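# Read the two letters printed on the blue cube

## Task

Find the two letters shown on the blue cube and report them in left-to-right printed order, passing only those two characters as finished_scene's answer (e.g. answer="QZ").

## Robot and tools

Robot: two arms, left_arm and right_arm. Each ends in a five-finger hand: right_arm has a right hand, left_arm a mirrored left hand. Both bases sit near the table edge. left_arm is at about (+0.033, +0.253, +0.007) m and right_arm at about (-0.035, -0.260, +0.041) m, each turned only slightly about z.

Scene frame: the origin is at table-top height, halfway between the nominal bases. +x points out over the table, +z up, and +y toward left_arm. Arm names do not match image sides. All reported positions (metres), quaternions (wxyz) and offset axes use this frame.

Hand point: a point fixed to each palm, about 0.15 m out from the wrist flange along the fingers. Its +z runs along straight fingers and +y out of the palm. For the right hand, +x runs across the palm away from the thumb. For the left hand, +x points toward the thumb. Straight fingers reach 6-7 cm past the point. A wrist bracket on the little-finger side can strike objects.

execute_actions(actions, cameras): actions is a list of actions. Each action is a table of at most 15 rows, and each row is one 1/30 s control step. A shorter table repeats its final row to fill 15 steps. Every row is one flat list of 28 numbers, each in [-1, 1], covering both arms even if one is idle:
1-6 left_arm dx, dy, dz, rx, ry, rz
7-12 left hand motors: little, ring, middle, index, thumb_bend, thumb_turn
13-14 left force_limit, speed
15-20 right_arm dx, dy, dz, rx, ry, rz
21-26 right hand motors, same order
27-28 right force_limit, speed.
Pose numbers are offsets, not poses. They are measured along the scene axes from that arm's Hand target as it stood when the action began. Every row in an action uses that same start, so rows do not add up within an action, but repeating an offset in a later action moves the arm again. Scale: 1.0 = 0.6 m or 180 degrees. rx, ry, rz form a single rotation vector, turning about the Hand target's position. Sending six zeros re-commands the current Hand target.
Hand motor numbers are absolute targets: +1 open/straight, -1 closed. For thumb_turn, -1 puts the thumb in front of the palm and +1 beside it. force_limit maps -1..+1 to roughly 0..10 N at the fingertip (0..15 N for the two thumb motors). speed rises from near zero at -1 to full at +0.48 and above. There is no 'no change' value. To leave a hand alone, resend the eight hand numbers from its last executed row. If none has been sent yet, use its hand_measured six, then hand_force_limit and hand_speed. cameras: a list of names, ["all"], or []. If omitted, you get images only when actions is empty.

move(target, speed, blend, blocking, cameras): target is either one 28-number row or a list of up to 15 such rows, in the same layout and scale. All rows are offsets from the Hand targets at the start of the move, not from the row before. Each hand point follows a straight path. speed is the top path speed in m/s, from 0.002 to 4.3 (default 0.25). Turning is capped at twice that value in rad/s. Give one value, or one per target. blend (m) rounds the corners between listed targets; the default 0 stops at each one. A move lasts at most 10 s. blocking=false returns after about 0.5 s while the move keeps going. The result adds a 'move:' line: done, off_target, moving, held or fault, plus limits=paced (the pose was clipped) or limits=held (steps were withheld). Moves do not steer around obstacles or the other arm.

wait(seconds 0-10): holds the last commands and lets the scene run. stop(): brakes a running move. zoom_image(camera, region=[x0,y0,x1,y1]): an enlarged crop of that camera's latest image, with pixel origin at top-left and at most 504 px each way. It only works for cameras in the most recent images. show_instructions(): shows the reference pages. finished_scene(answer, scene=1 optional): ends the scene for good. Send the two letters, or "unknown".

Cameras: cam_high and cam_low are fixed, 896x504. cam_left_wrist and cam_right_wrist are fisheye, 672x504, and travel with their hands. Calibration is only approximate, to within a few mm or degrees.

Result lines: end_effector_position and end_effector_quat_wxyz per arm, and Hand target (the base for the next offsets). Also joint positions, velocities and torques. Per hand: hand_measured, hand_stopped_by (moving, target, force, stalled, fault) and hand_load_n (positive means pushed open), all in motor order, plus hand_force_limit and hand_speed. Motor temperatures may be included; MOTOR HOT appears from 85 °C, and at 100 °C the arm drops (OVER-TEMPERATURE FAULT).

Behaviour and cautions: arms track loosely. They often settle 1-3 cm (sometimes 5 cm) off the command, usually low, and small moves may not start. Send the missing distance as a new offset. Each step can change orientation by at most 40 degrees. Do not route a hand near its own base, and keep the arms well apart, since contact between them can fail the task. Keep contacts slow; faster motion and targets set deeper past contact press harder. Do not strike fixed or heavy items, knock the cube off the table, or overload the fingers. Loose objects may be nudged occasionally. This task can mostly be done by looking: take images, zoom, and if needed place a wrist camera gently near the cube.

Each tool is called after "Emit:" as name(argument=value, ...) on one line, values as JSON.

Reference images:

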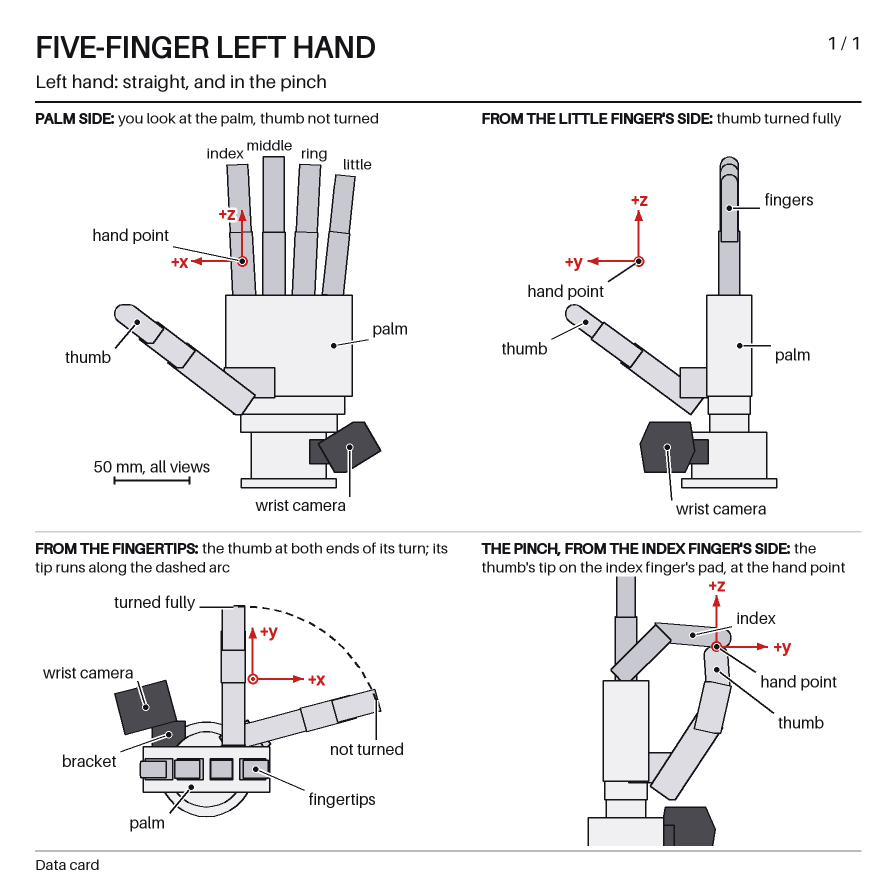

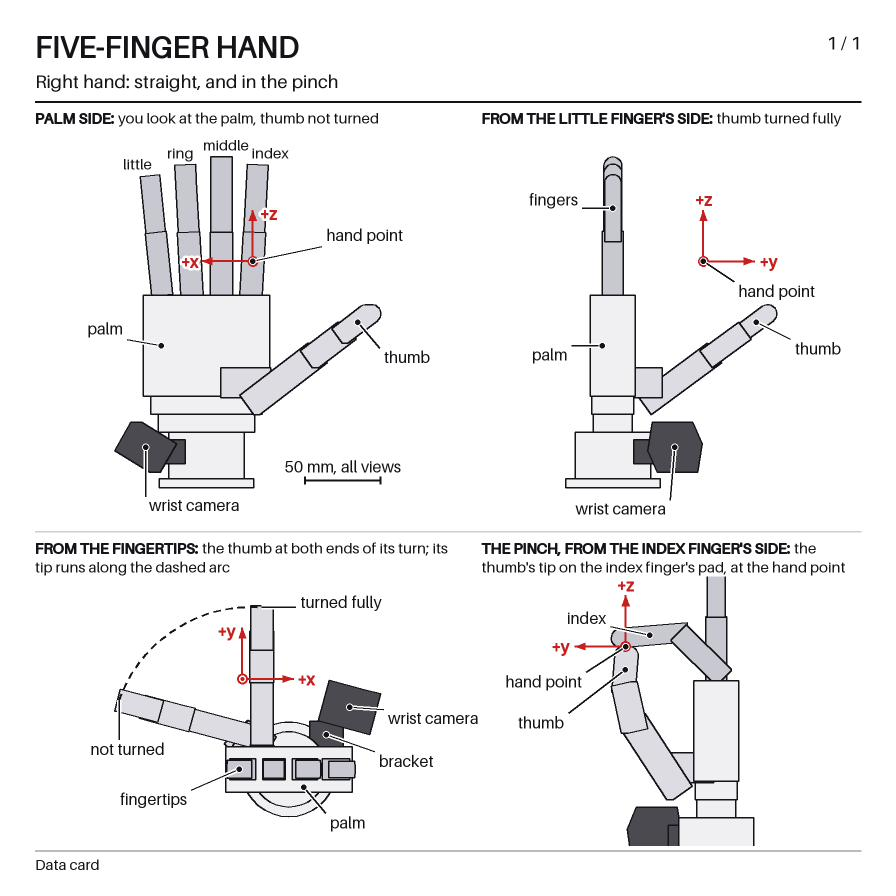

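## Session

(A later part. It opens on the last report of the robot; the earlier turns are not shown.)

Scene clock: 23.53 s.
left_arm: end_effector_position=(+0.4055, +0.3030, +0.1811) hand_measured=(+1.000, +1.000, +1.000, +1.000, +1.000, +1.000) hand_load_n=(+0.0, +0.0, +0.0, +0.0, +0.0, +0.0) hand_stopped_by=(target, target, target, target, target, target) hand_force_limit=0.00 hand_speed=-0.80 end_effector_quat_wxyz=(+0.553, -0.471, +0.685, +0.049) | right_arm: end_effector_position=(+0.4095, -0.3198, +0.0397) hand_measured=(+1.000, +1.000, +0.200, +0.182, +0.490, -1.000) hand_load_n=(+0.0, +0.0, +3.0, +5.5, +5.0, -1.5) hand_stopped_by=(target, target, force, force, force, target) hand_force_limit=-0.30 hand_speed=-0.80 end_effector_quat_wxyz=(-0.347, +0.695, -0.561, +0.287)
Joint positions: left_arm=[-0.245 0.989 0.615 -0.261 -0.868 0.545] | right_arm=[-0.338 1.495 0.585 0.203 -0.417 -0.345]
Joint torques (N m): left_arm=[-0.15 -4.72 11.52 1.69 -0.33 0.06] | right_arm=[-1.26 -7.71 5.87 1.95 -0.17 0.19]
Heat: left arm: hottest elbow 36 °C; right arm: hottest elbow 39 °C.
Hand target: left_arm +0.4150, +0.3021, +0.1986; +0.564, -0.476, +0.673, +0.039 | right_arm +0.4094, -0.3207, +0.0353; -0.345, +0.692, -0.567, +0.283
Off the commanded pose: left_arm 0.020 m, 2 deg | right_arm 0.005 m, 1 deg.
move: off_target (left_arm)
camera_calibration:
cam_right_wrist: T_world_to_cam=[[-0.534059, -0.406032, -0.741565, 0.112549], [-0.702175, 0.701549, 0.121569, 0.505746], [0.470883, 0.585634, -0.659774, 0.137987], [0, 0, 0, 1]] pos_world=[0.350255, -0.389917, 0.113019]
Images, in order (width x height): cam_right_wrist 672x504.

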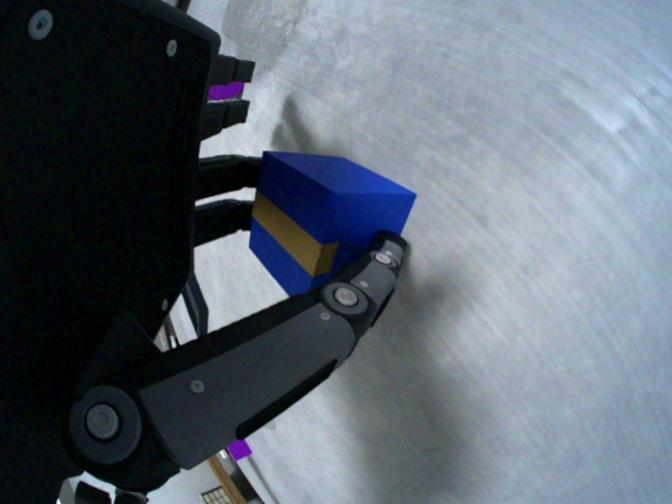

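Emit:
move(target=[[0,0,0,0,0,0,1,1,1,1,1,1,0,-0.8,0,0,0,0,0,0,1,1,-0.1,-0.1,0.0,-1,0.1,-0.8],[0,0,0,0,0,0,1,1,1,1,1,1,0,-0.8,0,0,0.13,0,0,0,1,1,-0.1,-0.1,0.0,-1,0.1,-0.8]], speed=0.1, cameras=["cam_right_wrist","cam_high"])

Scene clock: 26.37 s.
left_arm: end_effector_position=(+0.4055, +0.3030, +0.1811) hand_measured=(+1.000, +1.000, +1.000, +1.000, +1.000, +1.000) hand_load_n=(+0.0, +0.0, +0.0, -0.5, +0.0, +0.0) hand_stopped_by=(target, target, target, target, target, target) hand_force_limit=0.00 hand_speed=-0.80 end_effector_quat_wxyz=(+0.553, -0.471, +0.685, +0.049) | right_arm: end_effector_position=(+0.3893, -0.3145, +0.0869) hand_measured=(+1.000, +1.000, +0.186, +0.182, +0.488, -1.000) hand_load_n=(+0.0, +0.0, +7.5, +3.5, +8.5, +0.5) hand_stopped_by=(target, target, force, force, force, target) hand_force_limit=0.10 hand_speed=-0.80 end_effector_quat_wxyz=(-0.334, +0.700, -0.573, +0.264)
Joint positions: left_arm=[-0.245 0.989 0.615 -0.261 -0.868 0.545] | right_arm=[-0.338 1.325 0.623 -0.067 -0.411 -0.351]
Joint torques (N m): left_arm=[-0.32 -4.42 11.59 1.65 -0.34 0.04] | right_arm=[-1.73 -8.88 10.44 1.26 -0.22 0.18]
Heat: left arm: hottest elbow 37 °C; right arm: hottest elbow 39 °C.
Hand target: left_arm +0.4150, +0.3021, +0.1986; +0.564, -0.476, +0.673, +0.039 | right_arm +0.4094, -0.3207, +0.1133; -0.345, +0.692, -0.567, +0.283
Off the commanded pose: left_arm 0.020 m, 2 deg | right_arm 0.034 m, 3 deg.
move: off_target (left_arm, right_arm)
camera_calibration:
cam_right_wrist: T_world_to_cam=[[-0.576888, -0.39753, -0.713562, 0.155875], [-0.693097, 0.700488, 0.170097, 0.474047], [0.432223, 0.592695, -0.67963, 0.194481], [0, 0, 0, 1]] pos_world=[0.334424, -0.385367, 0.162768]
Images, in order (width x height): cam_high 896x504, cam_right_wrist 672x504.

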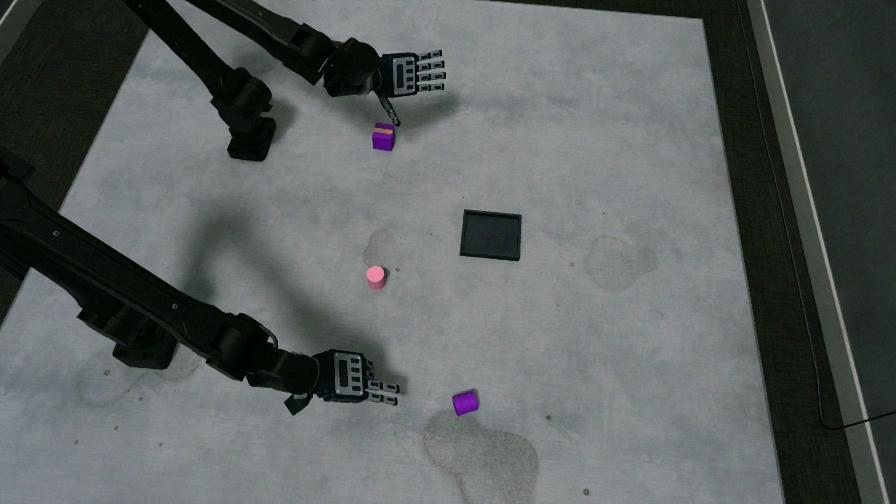

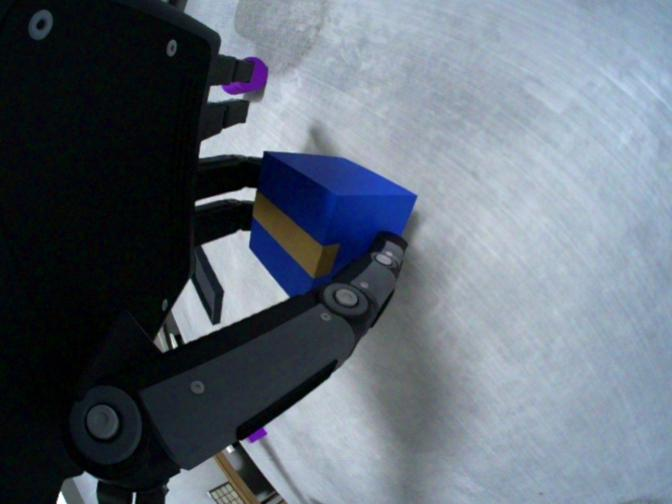

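Emit:
move(target=[[0,0,0,0,0,0,1,1,1,1,1,1,0,-0.8,-0.02,0.04,0.22,-0.12,-0.085,-0.017,1,1,-0.1,-0.1,0.0,-1,0.1,-0.8],[0,0,0,0,0,0,1,1,1,1,1,1,0,-0.8,-0.04,0.12,0.4,-0.559,-0.385,-0.079,1,1,-0.1,-0.1,0.0,-1,0.1,-0.8]], speed=0.22, blend=[0.03,0], cameras=["cam_right_wrist","cam_high"])

Scene clock: 33.03 s.
left_arm: end_effector_position=(+0.4055, +0.3030, +0.1811) hand_measured=(+1.000, +1.000, +1.000, +1.000, +1.000, +1.000) hand_load_n=(+0.0, +0.0, +0.0, +0.0, +0.0, +0.0) hand_stopped_by=(target, target, target, target, target, target) hand_force_limit=0.00 hand_speed=-0.80 end_effector_quat_wxyz=(+0.553, -0.471, +0.685, +0.049) | right_arm: end_effector_position=(+0.3895, -0.2404, +0.3422) hand_measured=(+1.000, +1.000, +0.186, +0.182, +0.488, -1.000) hand_load_n=(+0.0, +0.0, +7.0, +3.0, +8.5, +1.0) hand_stopped_by=(target, target, force, force, force, target) hand_force_limit=0.10 hand_speed=-0.80 end_effector_quat_wxyz=(+0.043, +0.503, +0.041, +0.862)
Joint positions: left_arm=[-0.245 0.989 0.615 -0.261 -0.868 0.545] | right_arm=[0.3 1.308 0.292 1.546 0.243 -1.842]
Joint torques (N m): left_arm=[-0.15 -4.6 11.59 1.76 -0.32 0.03] | right_arm=[-3.02 -5.71 5.22 3.03 -0.34 -0.22]
Heat: left arm: hottest elbow 37 °C; right arm: hottest elbow 40 °C.
Hand target: left_arm +0.4150, +0.3021, +0.1986; +0.564, -0.476, +0.673, +0.039 | right_arm +0.3854, -0.2487, +0.3533; +0.081, +0.381, +0.034, +0.921
Off the commanded pose: left_arm 0.020 m, 2 deg | right_arm 0.014 m, 16 deg.
joint sent to its limit (right arm) — joint 4 (wrist pitch), upper limit. The joint targets are off in position and orientation.
move: off_target (left_arm, right_arm)
camera_calibration:
cam_right_wrist: T_world_to_cam=[[-0.208444, -0.920617, 0.330175, -0.258862], [-0.0485581, -0.327432, -0.943626, 0.261922], [0.976828, -0.212726, 0.0235478, -0.322378], [0, 0, 0, 1]] pos_world=[0.273668, -0.221129, 0.340217]
Images, in order (width x height): cam_high 896x504, cam_right_wrist 672x504.

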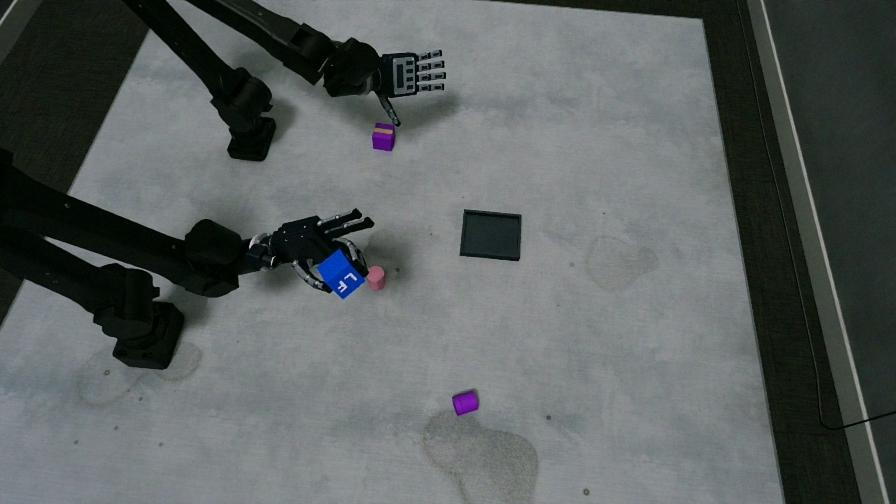

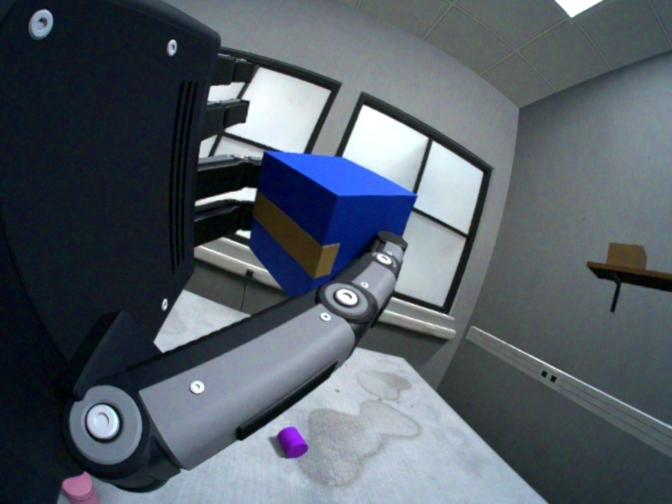

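Emit:
zoom_image(camera="cam_high", region=[310, 240, 380, 310])

Scaled by 7.200.

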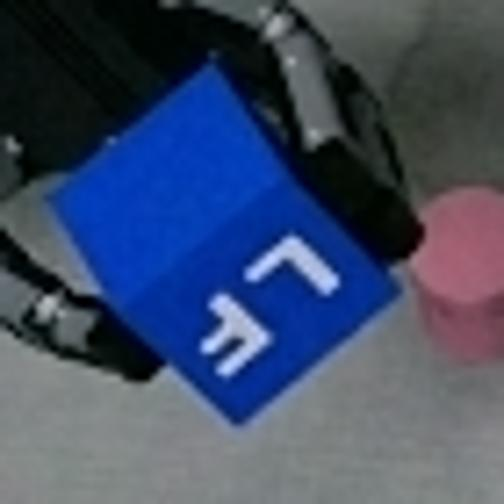

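Emit:
zoom_image(camera="cam_high", region=[334, 268, 362, 296])

Scaled by 18.000.

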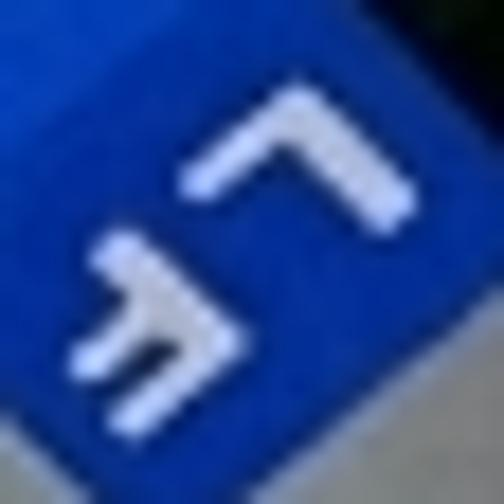

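Emit:
finished_scene(answer="LF")

The scene is finished: the task was done.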